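# Take the hanging necktie off the rail and lay it folded

## Task

Lift the necktie, which hangs over the rail in four layers, off the rail and put it down on the table away from the camera stand's base. When finished the tie must be doubled over once, stretched to its whole length and flat along all of it (the bend at the fold may remain a small loop). It must be roughly aligned and roughly straight, at its full width and not twisted. It must have no further folds and nothing hanging past the table edge. The towel must still be hanging on the rail, and the stand must still be standing upright on the table. Dropping the tie into its final place is allowed.

## Robot and tools

Robot: two arms, left_arm and right_arm. Each ends in a five-finger hand: a left hand on left_arm and a right hand on right_arm, mirror images of each other. A fixed camera stand sits between the arms, just behind their bases. It must not be hit hard, nor must the arms or hands press or collide with each other.

Frame: all positions, targets and offsets use the scene frame. Its origin is at table height, midway between the nominal arm bases. +z is up, +x points out over the table, and left_arm is on the +y side. Image left and right do not match these names. Calibrated bases: left_arm at (-0.024, +0.382, +0.025) m and right_arm at (-0.017, -0.303, +0.029) m, both turned only slightly about z.

Hand point: a point fixed to the palm, about 0.15 m out from the wrist face along the fingers. Its +z runs along the straight fingers and +y comes out of the palm. On the right hand, +x runs across the palm away from the thumb; on the left hand, +x points toward the thumb. Straight fingertips reach about 0.06-0.07 m past the point along +z, and their centre lines sit 0.06 m behind it along -y. A wrist bracket on the little-finger side can strike objects.

Row layout (both execute_actions and move): one row of 28 numbers covers both arms, each in [-1, 1]. The left arm comes first: dx, dy, dz, rx, ry, rz. Then six hand motors: thumb_turn, thumb_bend, index, middle, ring, little. Then force_limit and speed. The same 14 numbers follow for the right arm.

Pose numbers are offsets, not poses. They count from that arm's Hand target at the start of the action or move, along the scene axes. 1.0 stands for 0.6 m of travel or 180 degrees of turn. rx, ry, rz form one rotation vector, turning about the Hand target position. Every row of an action, and every target in a move list, counts from that same starting Hand target, not from the previous row. Sending 0 for all six pose numbers requests nothing new from that arm.

Hand motors are absolute positions on their own scale. -1 is open: fingers straight, thumb beside the palm. +1 is closed: fingers curled, thumb in front of the palm. force_limit runs linearly from about 0 N at -1 to 10 N at +1 (15 N for the two thumb motors). Speed rises from near zero at -1 to full at +0.48 and stays full up to +1. For a soft grip close at -0.94 or slower. Hands have no 'no change' value: to keep a hand as it is, resend the last eight numbers actually sent to it. If none have been sent yet, use its hand_measured plus hand_force_limit and hand_speed. With the thumb turned in, the hand can wrap objects about 0.035-0.065 m thick. The thumb tip against the index pad can pinch a light object. A cloth tie is best pinched this way, with a gentle force_limit.

Tools:
- execute_actions(actions, cameras): actions is a list of actions. Each action is up to 15 rows, one per 1/30 s step; a shorter list repeats its last row. cameras lists camera names, ["all"] or []. Images come only when asked for or when actions is empty.
- move(target, speed, blend, blocking, cameras): target is one 28-number row or a list of up to 15 rows, all offsets from the same starting Hand targets. Hands follow straight lines and arrive together, stopping after at most 10 s. speed is path speed in m/s (0.002-4.3, default 0.25; turning up to twice that in rad/s), one value or one per target. blend, in metres, rounds corners between list targets; 0 stops at each. With blocking=false the call returns after about 0.5 s while the motion continues. Moves do not avoid obstacles or the other arm, and faster moves overshoot more and hit harder.
- wait(seconds): lets time pass with no new commands, 0 to 3600 s. It returns early if a running move ends.
- stop(): brakes a running move.
- zoom_image(camera, region): shows a closer view of [x0, y0, x1, y1] pixels, at most 504x504, from the latest image of cam_high, cam_low, cam_rail_right, cam_roll_left, cam_left_wrist or cam_right_wrist.
- show_instructions(): shows the reference pages.
- finished_scene(scene): ends the scene for good; the optional scene value is 1.

Results: for each arm, end_effector_position (m) and end_effector_quat_wxyz in the scene frame, and the Hand target that the next offsets count from. Also joint positions, velocities and torques. For hands: hand_measured, hand_stopped_by (moving, target, force, stalled or fault), hand_load_n (positive when the finger is pushed open) and the two settings. A grip that has been lost shows up as the load falling to about 0. Moves add a move: line giving how the move ended: done (within 10 mm and 2 degrees), off_target, moving, held or fault. It may also list limits, such as paced when the pose was clipped or held when a check withheld steps. MOTOR HOT and FAULT lines warn of overheating or a stopped arm.

Behaviour to expect: the hand often stops 1-5 cm short of its command, usually low, without any contact. The next execute_actions call, even one with all pose numbers 0, pushes toward the target again. Otherwise send the remaining gap as an offset. Each control step limits commanded turns to 40 degrees from the current orientation. Keep wrists away from the arm's own base, where the arm may swing suddenly. A blocked arm keeps pressing, so command back past the hand point to release it. Holding a load or staying stretched out heats motors; at 100 °C the arm drops for 30-60 s.

Avoid: dropping or flinging the tie and letting go of it while it is moving. Avoid knocking the towel off the rail, tipping or striking the stand, and letting anything leave the table. Avoid fast contacts, hard pushes, excessive finger loads and contact between the two arms. The reference image shows the layout of the left hand.

Each tool is called after ">>>" as name(argument=value, ...), one argument or row to a line, values as JSON.

Reference images:

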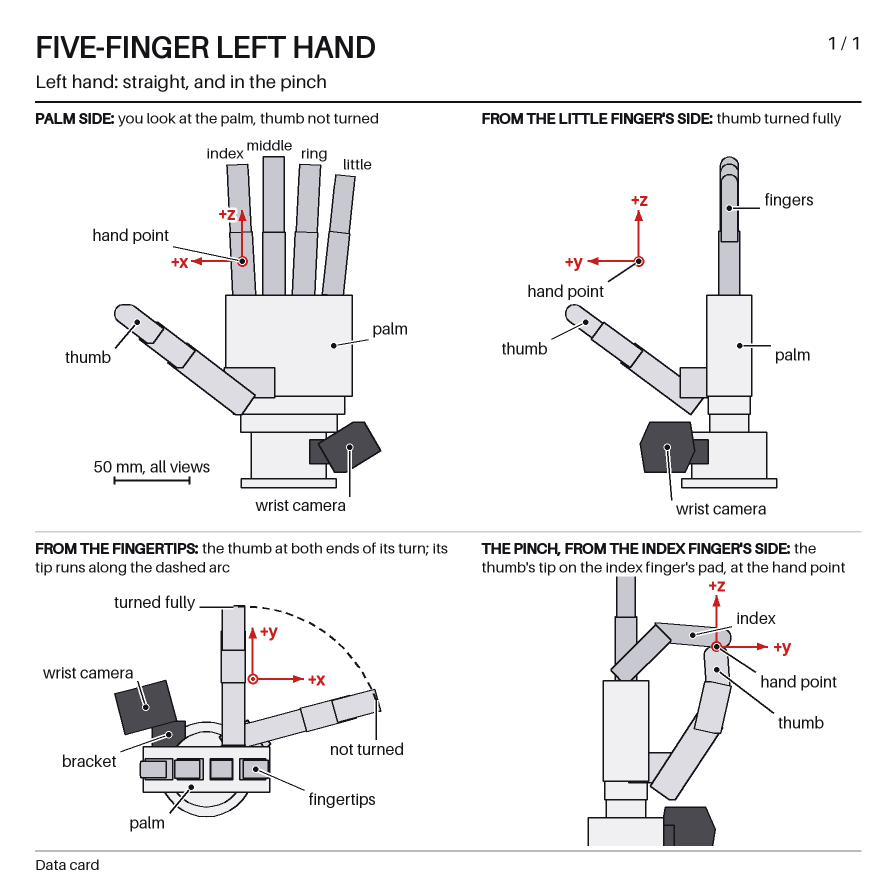

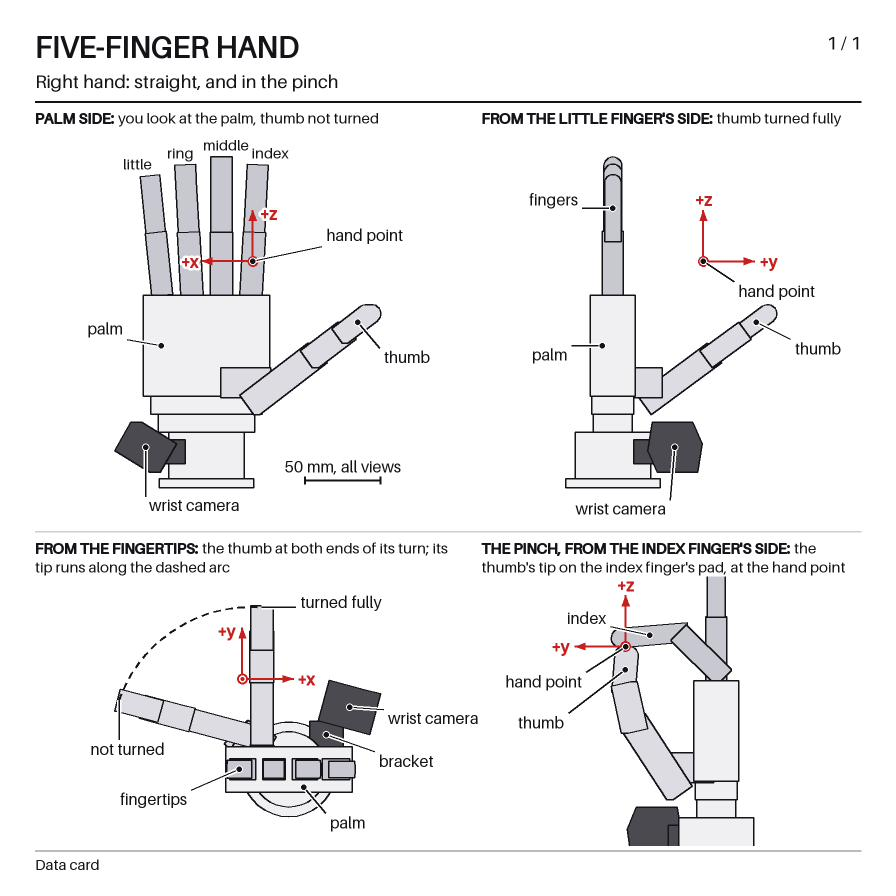

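## Session

>>> execute_actions(
  actions=[],
)

Scene clock: 0.00 s.
left_arm: end_effector_position=(+0.2976, +0.3731, +0.2890) hand_measured=(-1.000, -1.000, -1.000, -1.000, -1.000, -1.000) hand_load_n=(+0.0, +0.0, +0.0, +0.0, +0.0, +0.0) hand_stopped_by=(target, target, target, target, target, target) hand_force_limit=0.00 hand_speed=-0.80 end_effector_quat_wxyz=(+0.537, -0.561, +0.457, -0.435) | right_arm: end_effector_position=(+0.3896, -0.2966, +0.2572) hand_measured=(-1.000, -1.000, -1.000, -1.000, -1.000, -1.000) hand_load_n=(-0.5, +0.0, +0.0, +0.0, +0.0, +0.0) hand_stopped_by=(target, target, target, target, target, target) hand_force_limit=0.00 hand_speed=-0.80 end_effector_quat_wxyz=(+0.167, +0.193, +0.967, -0.011)
Joint positions: left_arm=[-0.097 0.271 0.374 -0.151 -0.344 -0.014] | right_arm=[-0.057 1.045 0.983 -1.178 0.064 1.885]
Joint velocities: within noise
Joint torques (N m): no reading
Motor temperatures (°C): left_arm=[27 26 24 25 25 23] | right_arm=[24 25 24 26 25 25]
Heat: left arm: hottest waist 27 °C; right arm: hottest wrist pitch 26 °C.
Hand target: left_arm +0.2985, +0.3730, +0.3067; +0.542, -0.555, +0.448, -0.444 | right_arm +0.3945, -0.2970, +0.2651; +0.175, +0.193, +0.965, -0.010

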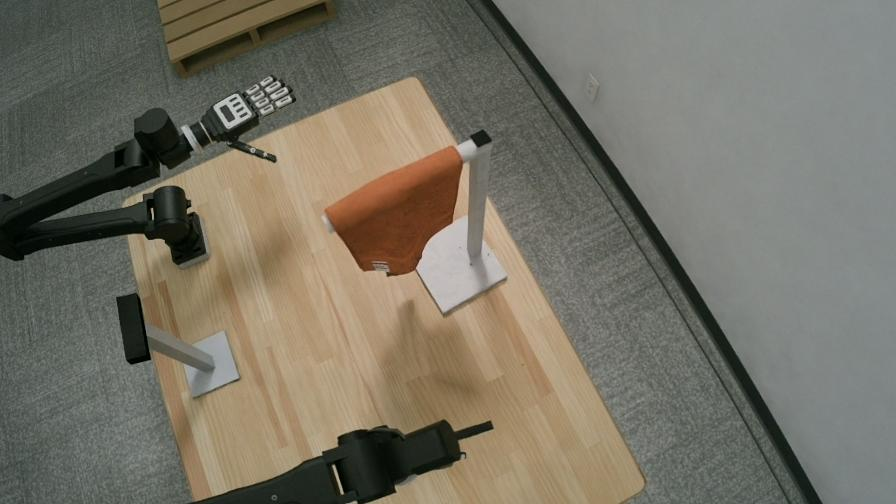

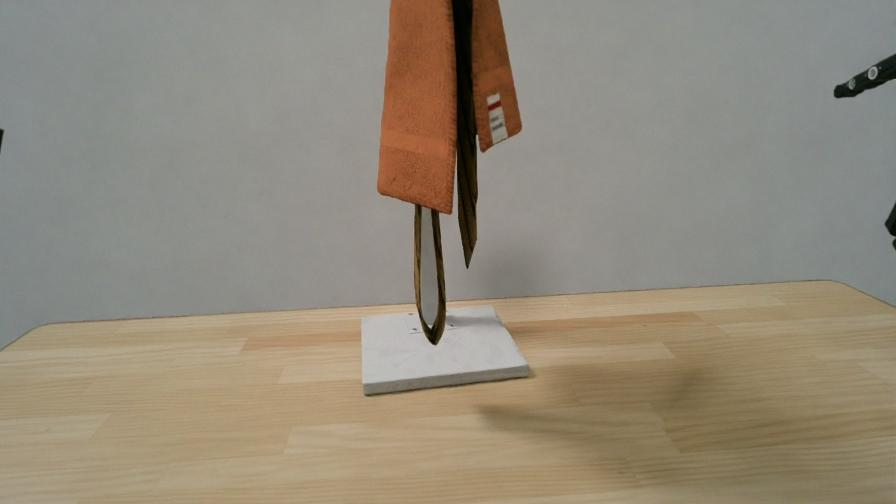

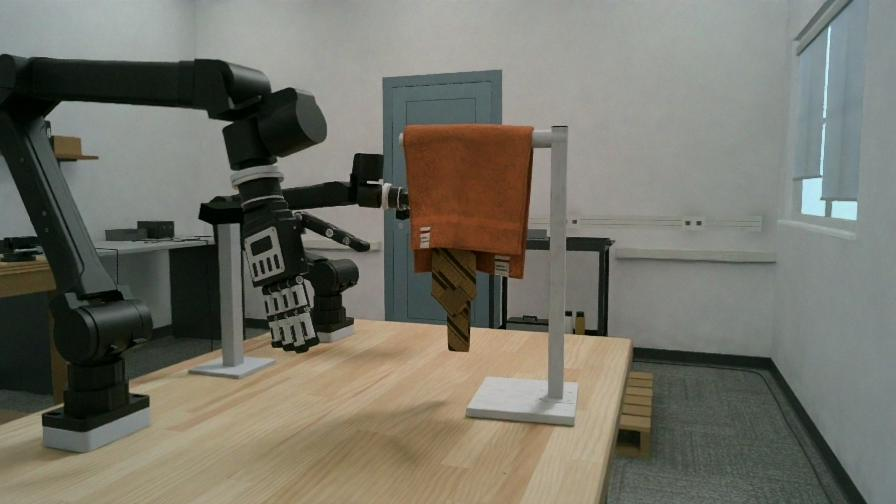

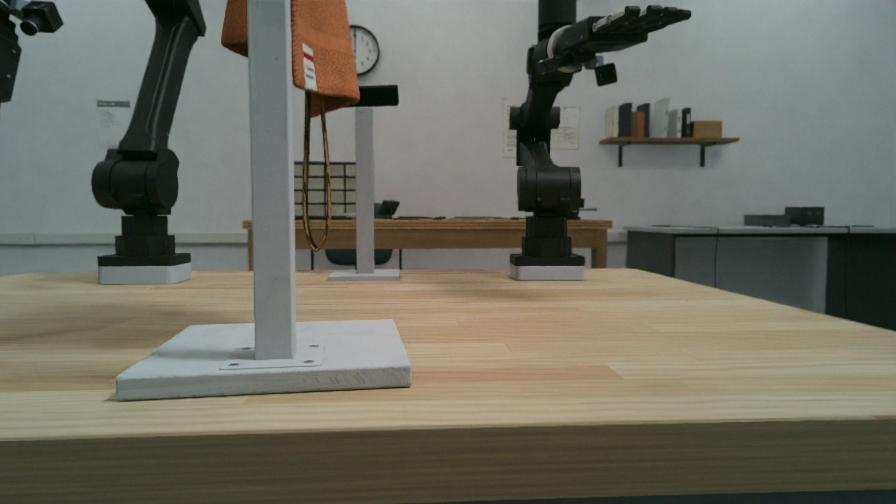

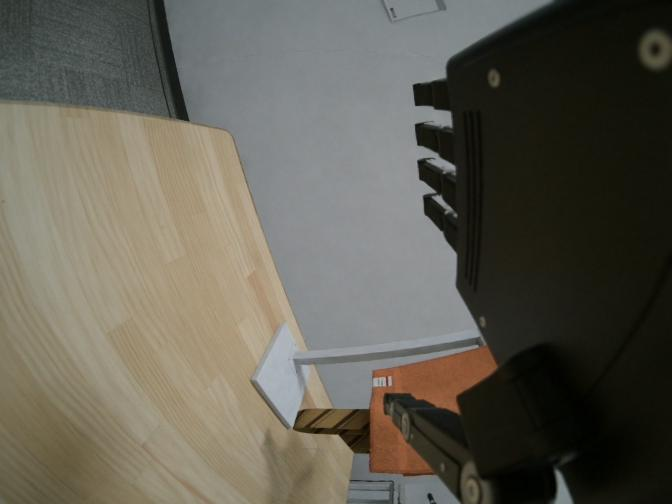

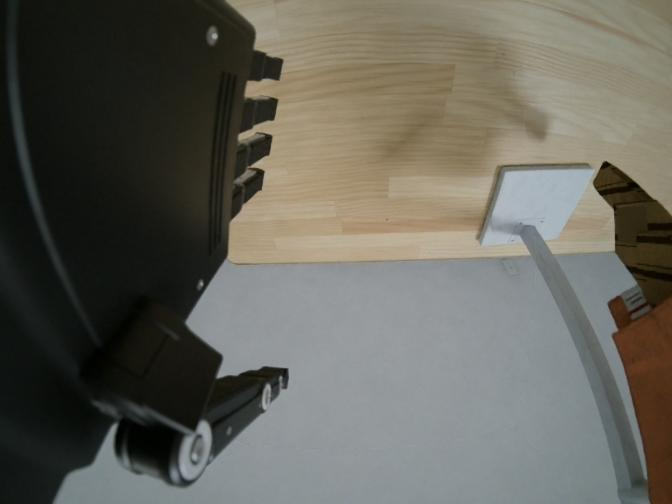

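>>> zoom_image(
  camera="cam_rail_right",
  region=[370, 110, 620, 440],
)

>>> zoom_image(
  camera="cam_low",
  region=[330, 0, 580, 400],
)

>>> zoom_image(
  camera="cam_high",
  region=[290, 100, 540, 330],
)

>>> zoom_image(
  camera="cam_roll_left",
  region=[180, 0, 460, 410],
)

>>> zoom_image(
  camera="cam_left_wrist",
  region=[230, 310, 520, 504],
)

>>> zoom_image(
  camera="cam_right_wrist",
  region=[460, 130, 672, 504],
)

Scaled by 1.527 from the camera's image (finer frame: 1280x720).

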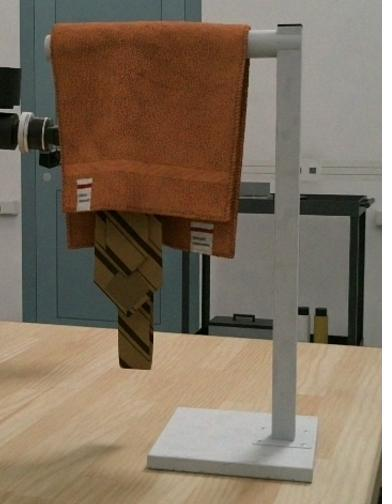

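Scaled by 1.260 from the camera's image (finer frame: 1280x720).

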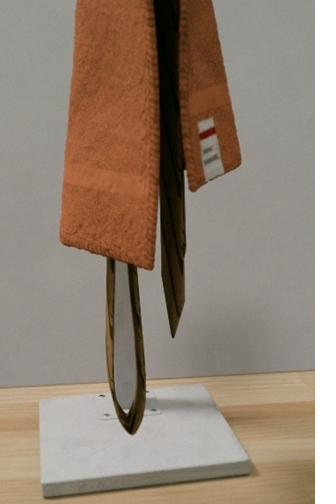

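Scaled by 2.016 from the camera's image (finer frame: 1280x720).

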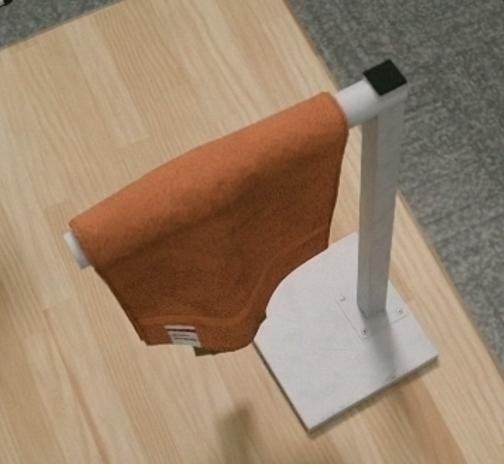

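Scaled by 1.229 from the camera's image (finer frame: 1280x720).

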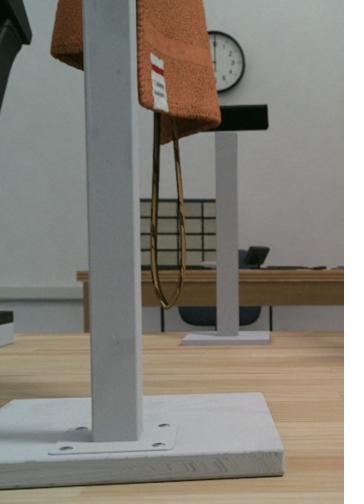

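Scaled by 1.738 from the camera's image (finer frame: 960x720).

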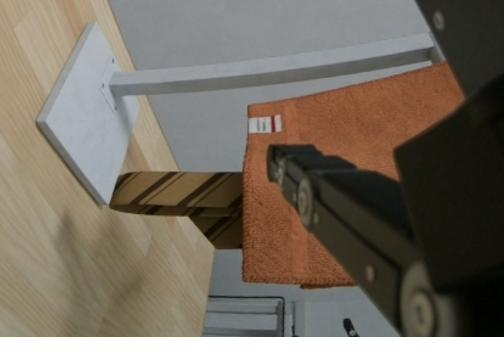

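Scaled by 1.348 from the camera's image (finer frame: 960x720).

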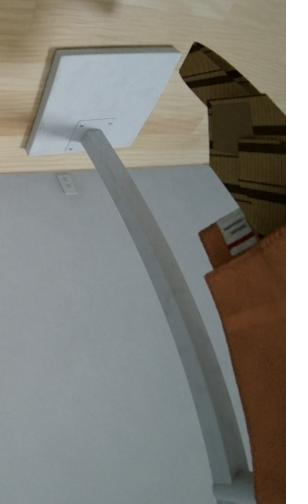

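>>> zoom_image(
  camera="cam_rail_right",
  region=[400, 225, 500, 365],
)

>>> zoom_image(
  camera="cam_low",
  region=[390, 100, 510, 360],
)

>>> zoom_image(
  camera="cam_low",
  region=[370, 0, 530, 120],
)

>>> zoom_image(
  camera="cam_left_wrist",
  region=[280, 380, 400, 480],
)

>>> zoom_image(
  camera="cam_right_wrist",
  region=[580, 140, 672, 340],
)

Scaled by 3.600 from the camera's image (finer frame: 1280x720).

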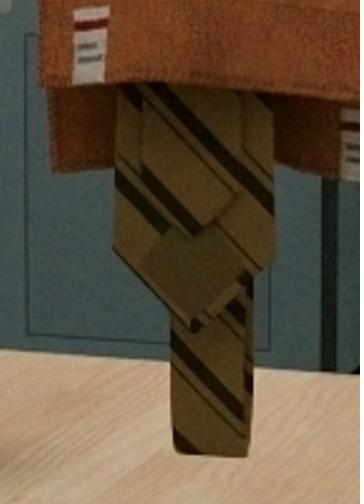

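Scaled by 1.938 from the camera's image (finer frame: 1280x720).

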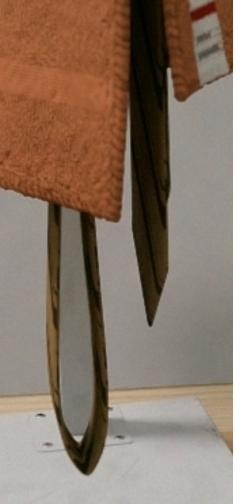

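Scaled by 3.150 from the camera's image (finer frame: 1280x720).

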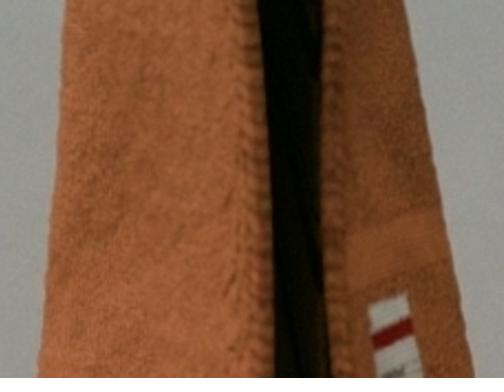

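Scaled by 4.200 from the camera's image (finer frame: 960x720).

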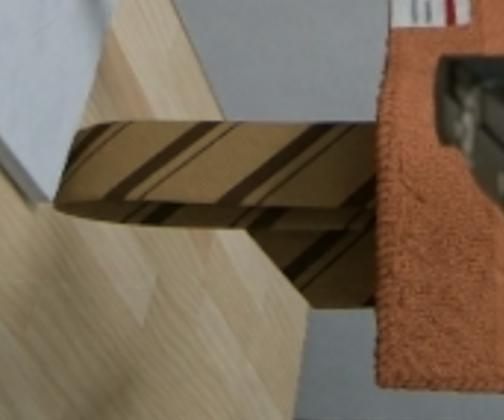

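Scaled by 2.520 from the camera's image (finer frame: 960x720).

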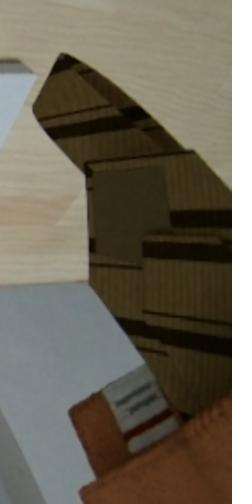

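>>> move(
  target=[0.0, 0.0, 0.0, -0.4076, 0.3339, 0.3369, 1, -1, -1, -1, -1, -1, 0, 0, 0,0,0,0,0,0, -1,-1,-1,-1,-1,-1, 0.0, -0.8],
  cameras=["all"],
)

Scene clock: 44.37 s.
left_arm: end_effector_position=(+0.2902, +0.3683, +0.2905) hand_measured=(+1.000, -1.000, -1.000, -1.000, -1.000, -1.000) hand_load_n=(+0.0, +0.0, +0.0, +0.0, +0.0, +0.0) hand_stopped_by=(target, target, target, target, target, target) hand_force_limit=0.00 hand_speed=0.00 end_effector_quat_wxyz=(+0.001, +1.000, -0.011, -0.005) | right_arm: end_effector_position=(+0.3896, -0.2966, +0.2572) hand_measured=(-1.000, -1.000, -1.000, -1.000, -1.000, -1.000) hand_load_n=(+0.0, +0.0, +0.0, +0.0, +0.0, +0.0) hand_stopped_by=(target, target, target, target, target, target) hand_force_limit=0.00 hand_speed=-0.80 end_effector_quat_wxyz=(+0.167, +0.193, +0.967, -0.011)
Joint positions: left_arm=[0.208 1.1 1.19 -1.671 0.001 -1.382] | right_arm=[-0.057 1.045 0.983 -1.178 0.064 1.885]
Joint torques (N m): left_arm=[0.79 -4.78 12.26 -0.2 0.15 -0.24] | right_arm=[0.97 -6.42 11.63 0.39 0 0.07]
Motor temperatures (°C): left_arm=[27 26 32 26 25 22] | right_arm=[24 25 29 26 25 25]
Heat: left arm: hottest elbow 32 °C; right arm: hottest elbow 29 °C.
Hand target: left_arm +0.2984, +0.3731, +0.3068; +0.000, +1.000, +0.000, -0.001 | right_arm +0.3945, -0.2970, +0.2651; +0.175, +0.193, +0.965, -0.010
Off the commanded pose: left_arm 0.019 m, 1 deg | right_arm 0.009 m, 1 deg.
joint sent to its limit (left arm) — joint 4 (wrist pitch), lower limit. The joint targets still meet the commanded pose.
move: off_target (left_arm)
cam_left_wrist: T_world_to_cam=[[0.23705, 0.97131, -0.01907, -0.42087], [0.8442, -0.19623, 0.49881, -0.31252], [0.48076, -0.13434, -0.8665, 0.2767]] pos_world=[0.23057, 0.38464, 0.38762]

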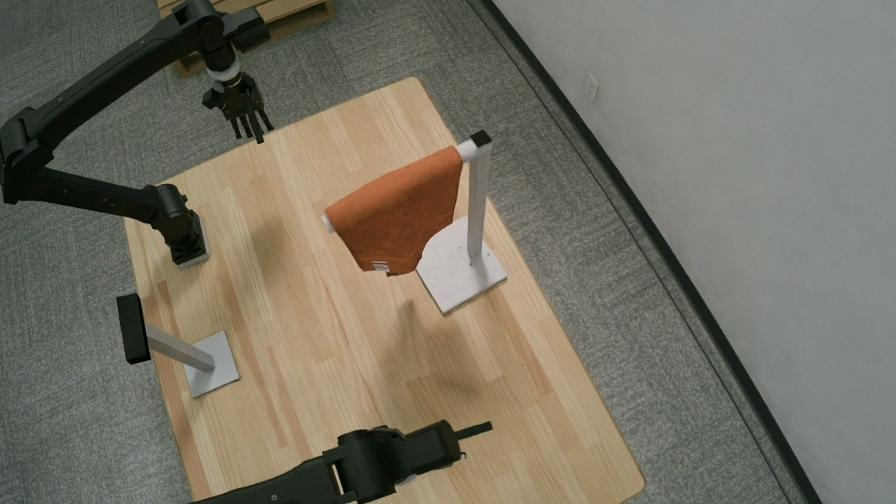

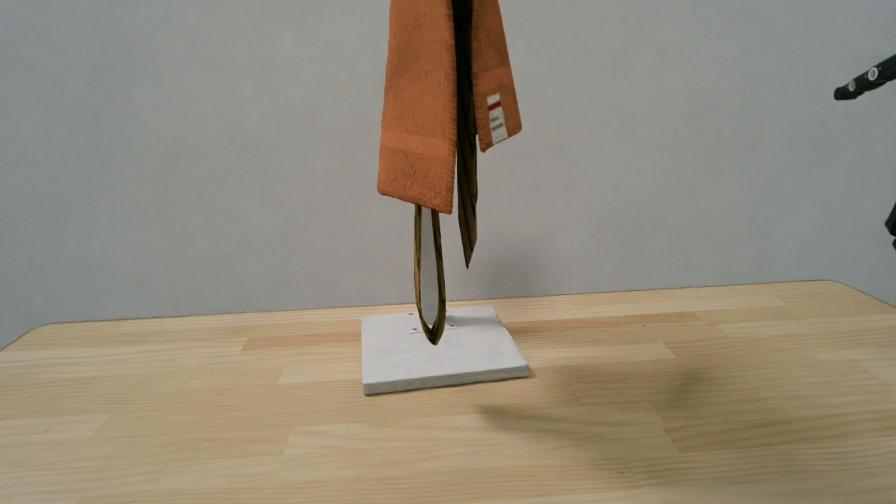

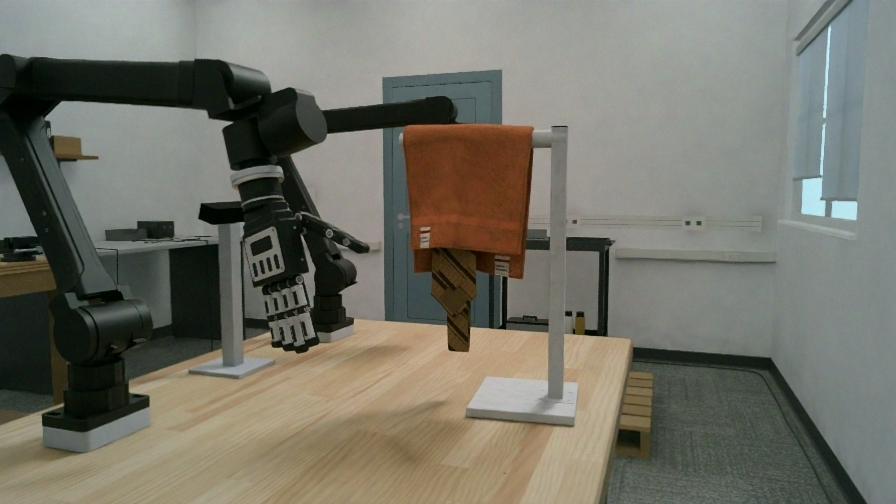

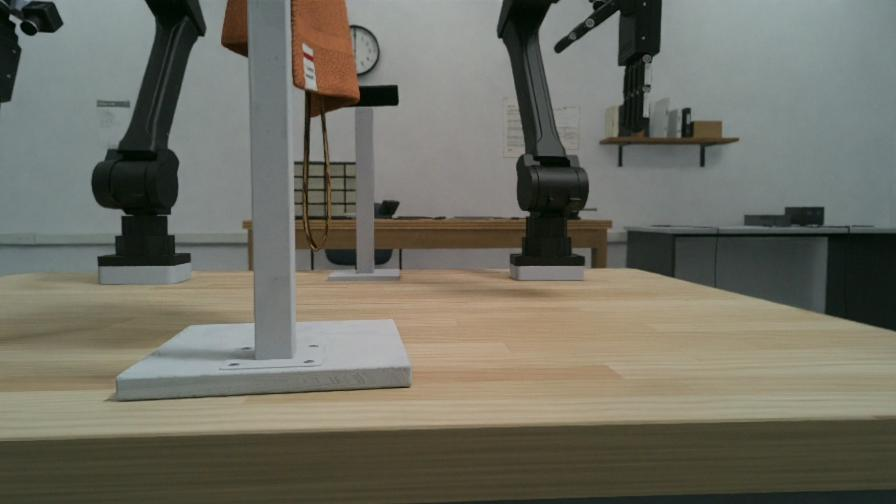

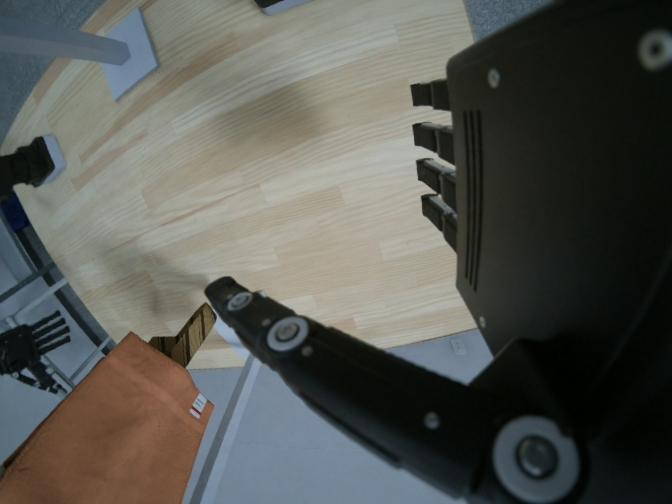

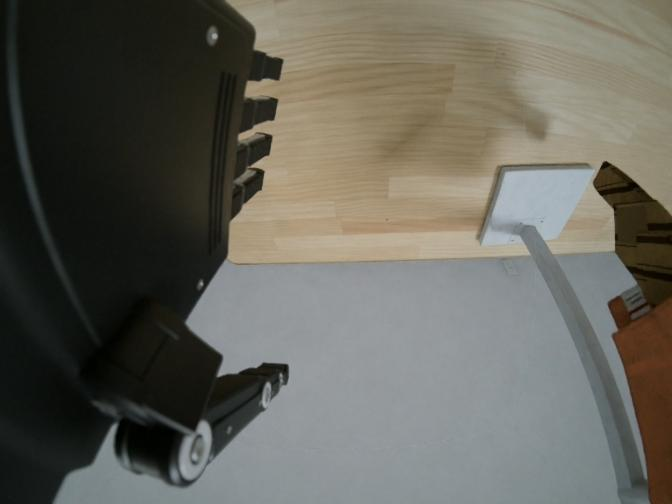

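>>> move(
  target=[0.211, -0.2885, -0.2447, -0.3333, 0, 0, 1, -1, -1, -1, -1, -1, 0, 0, 0,0,0,0,0,0, -1,-1,-1,-1,-1,-1, 0.0, -0.8],
  cameras=["all"],
  speed=0.2,
)

Scene clock: 65.37 s.
left_arm: end_effector_position=(+0.4248, +0.2049, +0.1605) hand_measured=(+1.000, -1.000, -1.000, -1.000, -1.000, -1.000) hand_load_n=(+0.0, +0.0, +0.0, +0.0, +0.0, +0.0) hand_stopped_by=(target, target, target, target, target, target) hand_force_limit=0.00 hand_speed=0.00 end_effector_quat_wxyz=(+0.499, +0.867, +0.002, +0.000) | right_arm: end_effector_position=(+0.3896, -0.2966, +0.2572) hand_measured=(-1.000, -1.000, -1.000, -1.000, -1.000, -1.000) hand_load_n=(+0.0, -0.5, +0.0, +0.0, +0.0, +0.0) hand_stopped_by=(target, target, target, target, target, target) hand_force_limit=0.00 hand_speed=-0.80 end_effector_quat_wxyz=(+0.167, +0.193, +0.967, -0.011)
Joint positions: left_arm=[0.093 1.68 0.983 -0.956 1.043 -1.478] | right_arm=[-0.057 1.045 0.983 -1.178 0.064 1.885]
Joint torques (N m): left_arm=[-0.67 -11.75 6.87 0.65 1.01 -0.24] | right_arm=[0.97 -6.48 11.63 0.4 0.01 0.07]
Heat: left arm: hottest elbow 36 °C; right arm: hottest elbow 30 °C.
Hand target: left_arm +0.4251, +0.2000, +0.1600; +0.500, +0.866, +0.000, -0.001 | right_arm +0.3945, -0.2970, +0.2651; +0.175, +0.193, +0.965, -0.010
Off the commanded pose: left_arm 0.005 m, 0 deg | right_arm 0.009 m, 1 deg.
move: done
cam_left_wrist: T_world_to_cam=[[0.21111, 0.47848, -0.85234, -0.05082], [0.84317, 0.35198, 0.40642, -0.49046], [0.49447, -0.80447, -0.32913, 0.12272]] pos_world=[0.36359, 0.29567, 0.19641]

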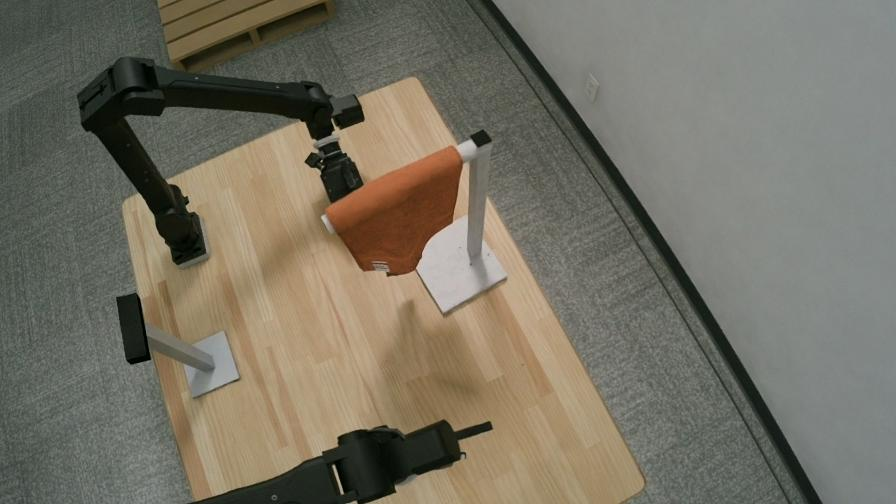

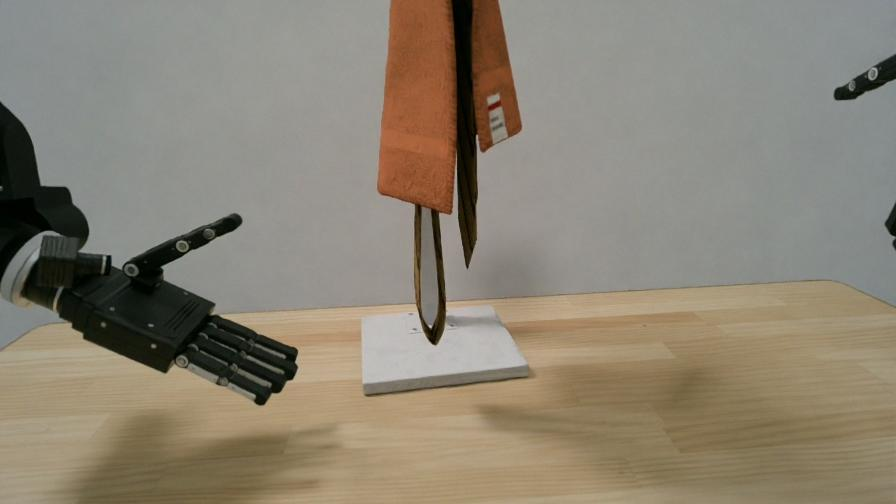

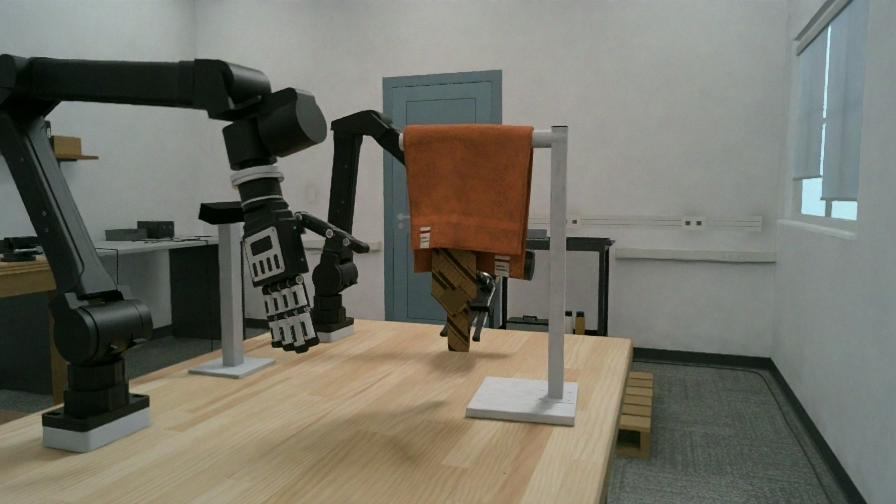

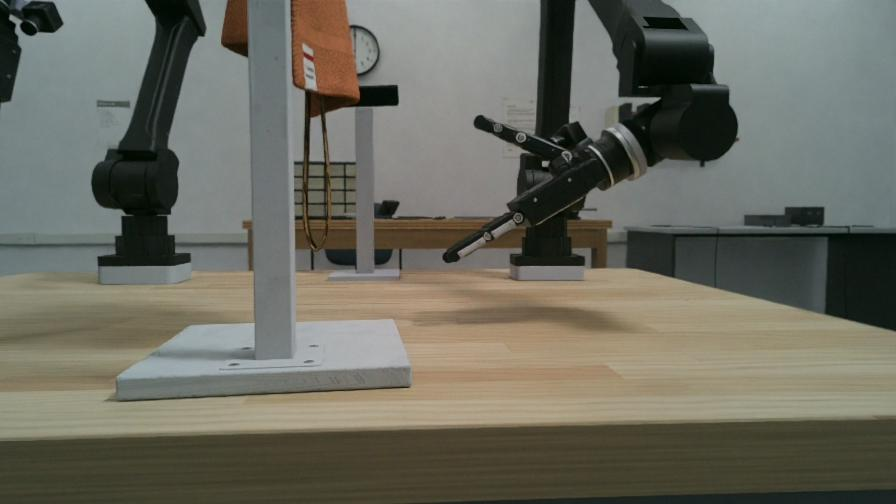

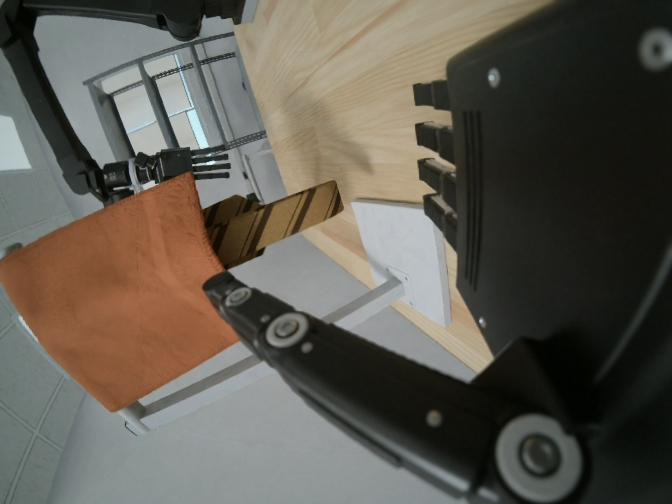

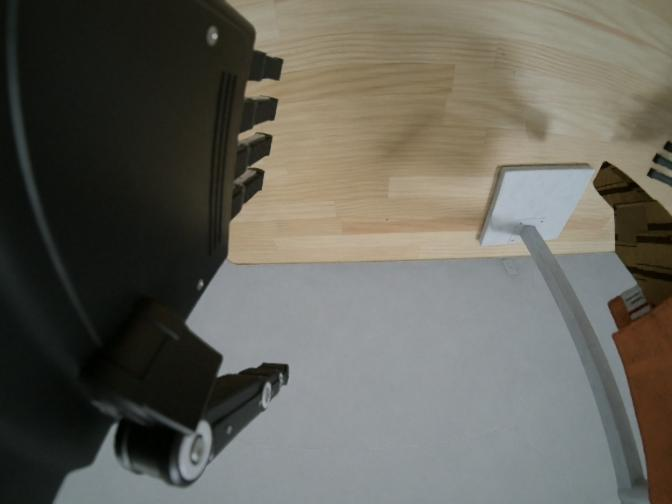

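>>> move(
  target=[0.0, -0.15, -0.083, 0, 0, 0, 1, -0.5, -1, -1, -1, -1, 0, 0, 0,0,0,0,0,0, -1,-1,-1,-1,-1,-1, 0.0, -0.8],
  cameras=["cam_low", "cam_roll_left", "cam_left_wrist", "cam_rail_right"],
  speed=0.15,
)

Scene clock: 97.20 s.
left_arm: end_effector_position=(+0.4260, +0.1135, +0.1139) hand_measured=(+1.000, -0.500, -1.000, -1.000, -1.000, -1.000) hand_load_n=(+0.0, -0.5, +0.0, +0.0, +0.0, +0.0) hand_stopped_by=(target, target, target, target, target, target) hand_force_limit=0.00 hand_speed=0.00 end_effector_quat_wxyz=(+0.501, +0.866, +0.000, +0.001) | right_arm: end_effector_position=(+0.3896, -0.2966, +0.2572) hand_measured=(-1.000, -1.000, -1.000, -1.000, -1.000, -1.000) hand_load_n=(+0.0, +0.0, +0.0, +0.0, +0.0, +0.0) hand_stopped_by=(target, target, target, target, target, target) hand_force_limit=0.00 hand_speed=-0.80 end_effector_quat_wxyz=(+0.167, +0.193, +0.967, -0.011)
Joint positions: left_arm=[-0.124 1.741 0.887 -0.435 1.025 -1.895] | right_arm=[-0.057 1.045 0.983 -1.178 0.064 1.885]
Joint torques (N m): left_arm=[-0.32 -11.75 6.26 1.1 0.71 -0.23] | right_arm=[0.97 -6.36 11.62 0.4 0.01 0.06]
Heat: left arm: hottest elbow 33 °C; right arm: hottest elbow 31 °C.
Hand target: left_arm +0.4250, +0.1099, +0.1102; +0.500, +0.866, +0.000, -0.001 | right_arm +0.3945, -0.2970, +0.2651; +0.175, +0.193, +0.965, -0.010
Off the commanded pose: left_arm 0.005 m, 0 deg | right_arm 0.009 m, 1 deg.
move: done
cam_left_wrist: T_world_to_cam=[[0.21615, 0.47408, -0.85354, -0.04862], [0.84282, 0.35073, 0.40823, -0.44024], [0.49289, -0.80762, -0.32375, 0.0336]] pos_world=[0.36499, 0.20458, 0.1491]
Images, in order (width x height): cam_low 896x504, cam_rail_right 896x504, cam_roll_left 896x504, cam_left_wrist 672x504.

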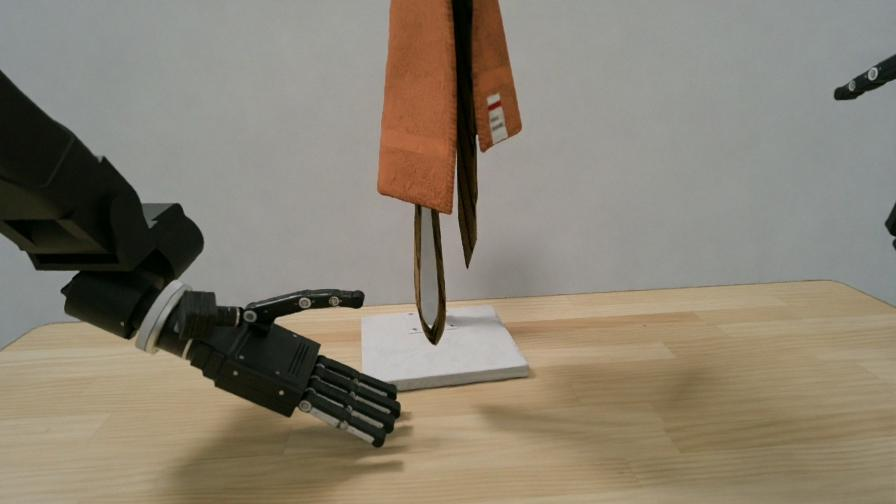

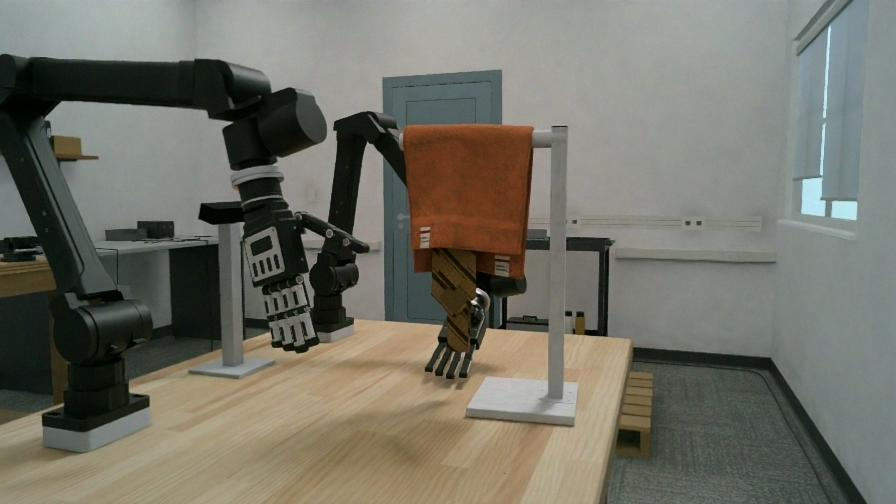

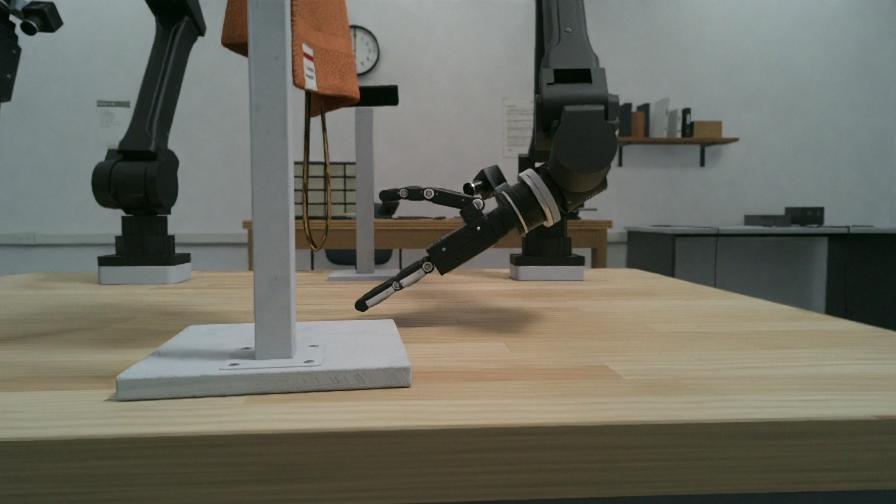

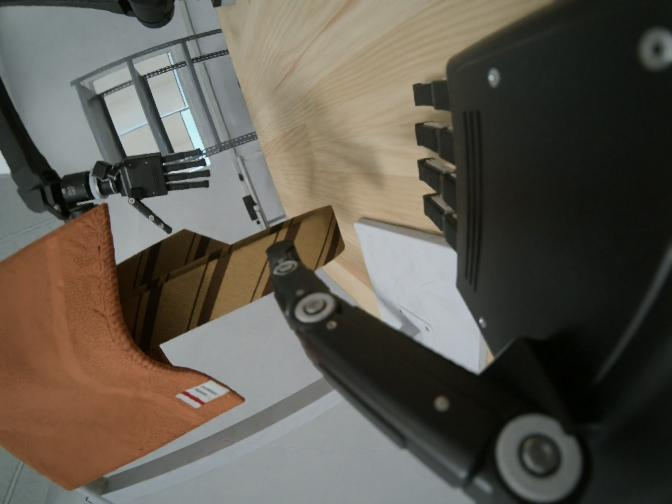

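>>> zoom_image(
  camera="cam_rail_right",
  region=[400, 240, 530, 400],
)

>>> zoom_image(
  camera="cam_left_wrist",
  region=[180, 160, 380, 360],
)

>>> zoom_image(
  camera="cam_roll_left",
  region=[270, 80, 470, 330],
)

Scaled by 3.150 from the camera's image (finer frame: 1280x720).

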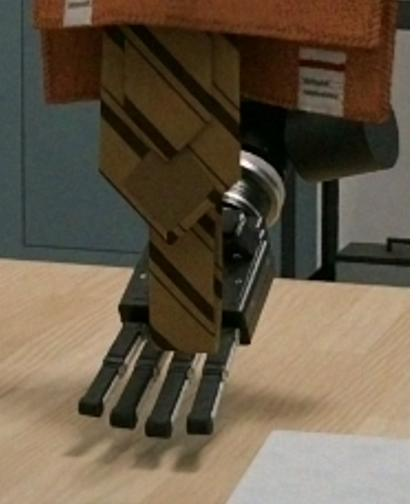

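Scaled by 2.520 from the camera's image (finer frame: 960x720).

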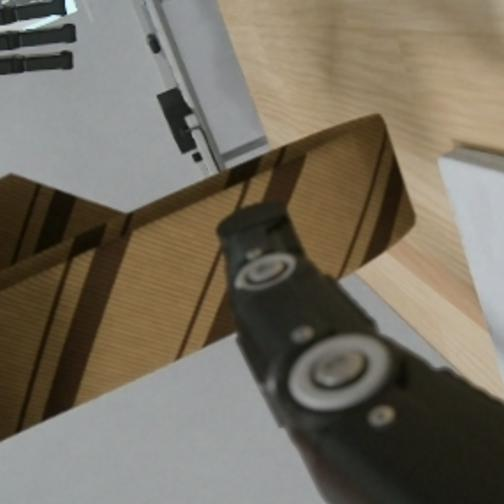

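Scaled by 2.016 from the camera's image (finer frame: 1280x720).

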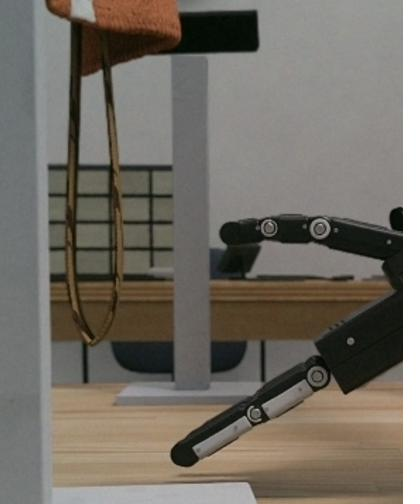

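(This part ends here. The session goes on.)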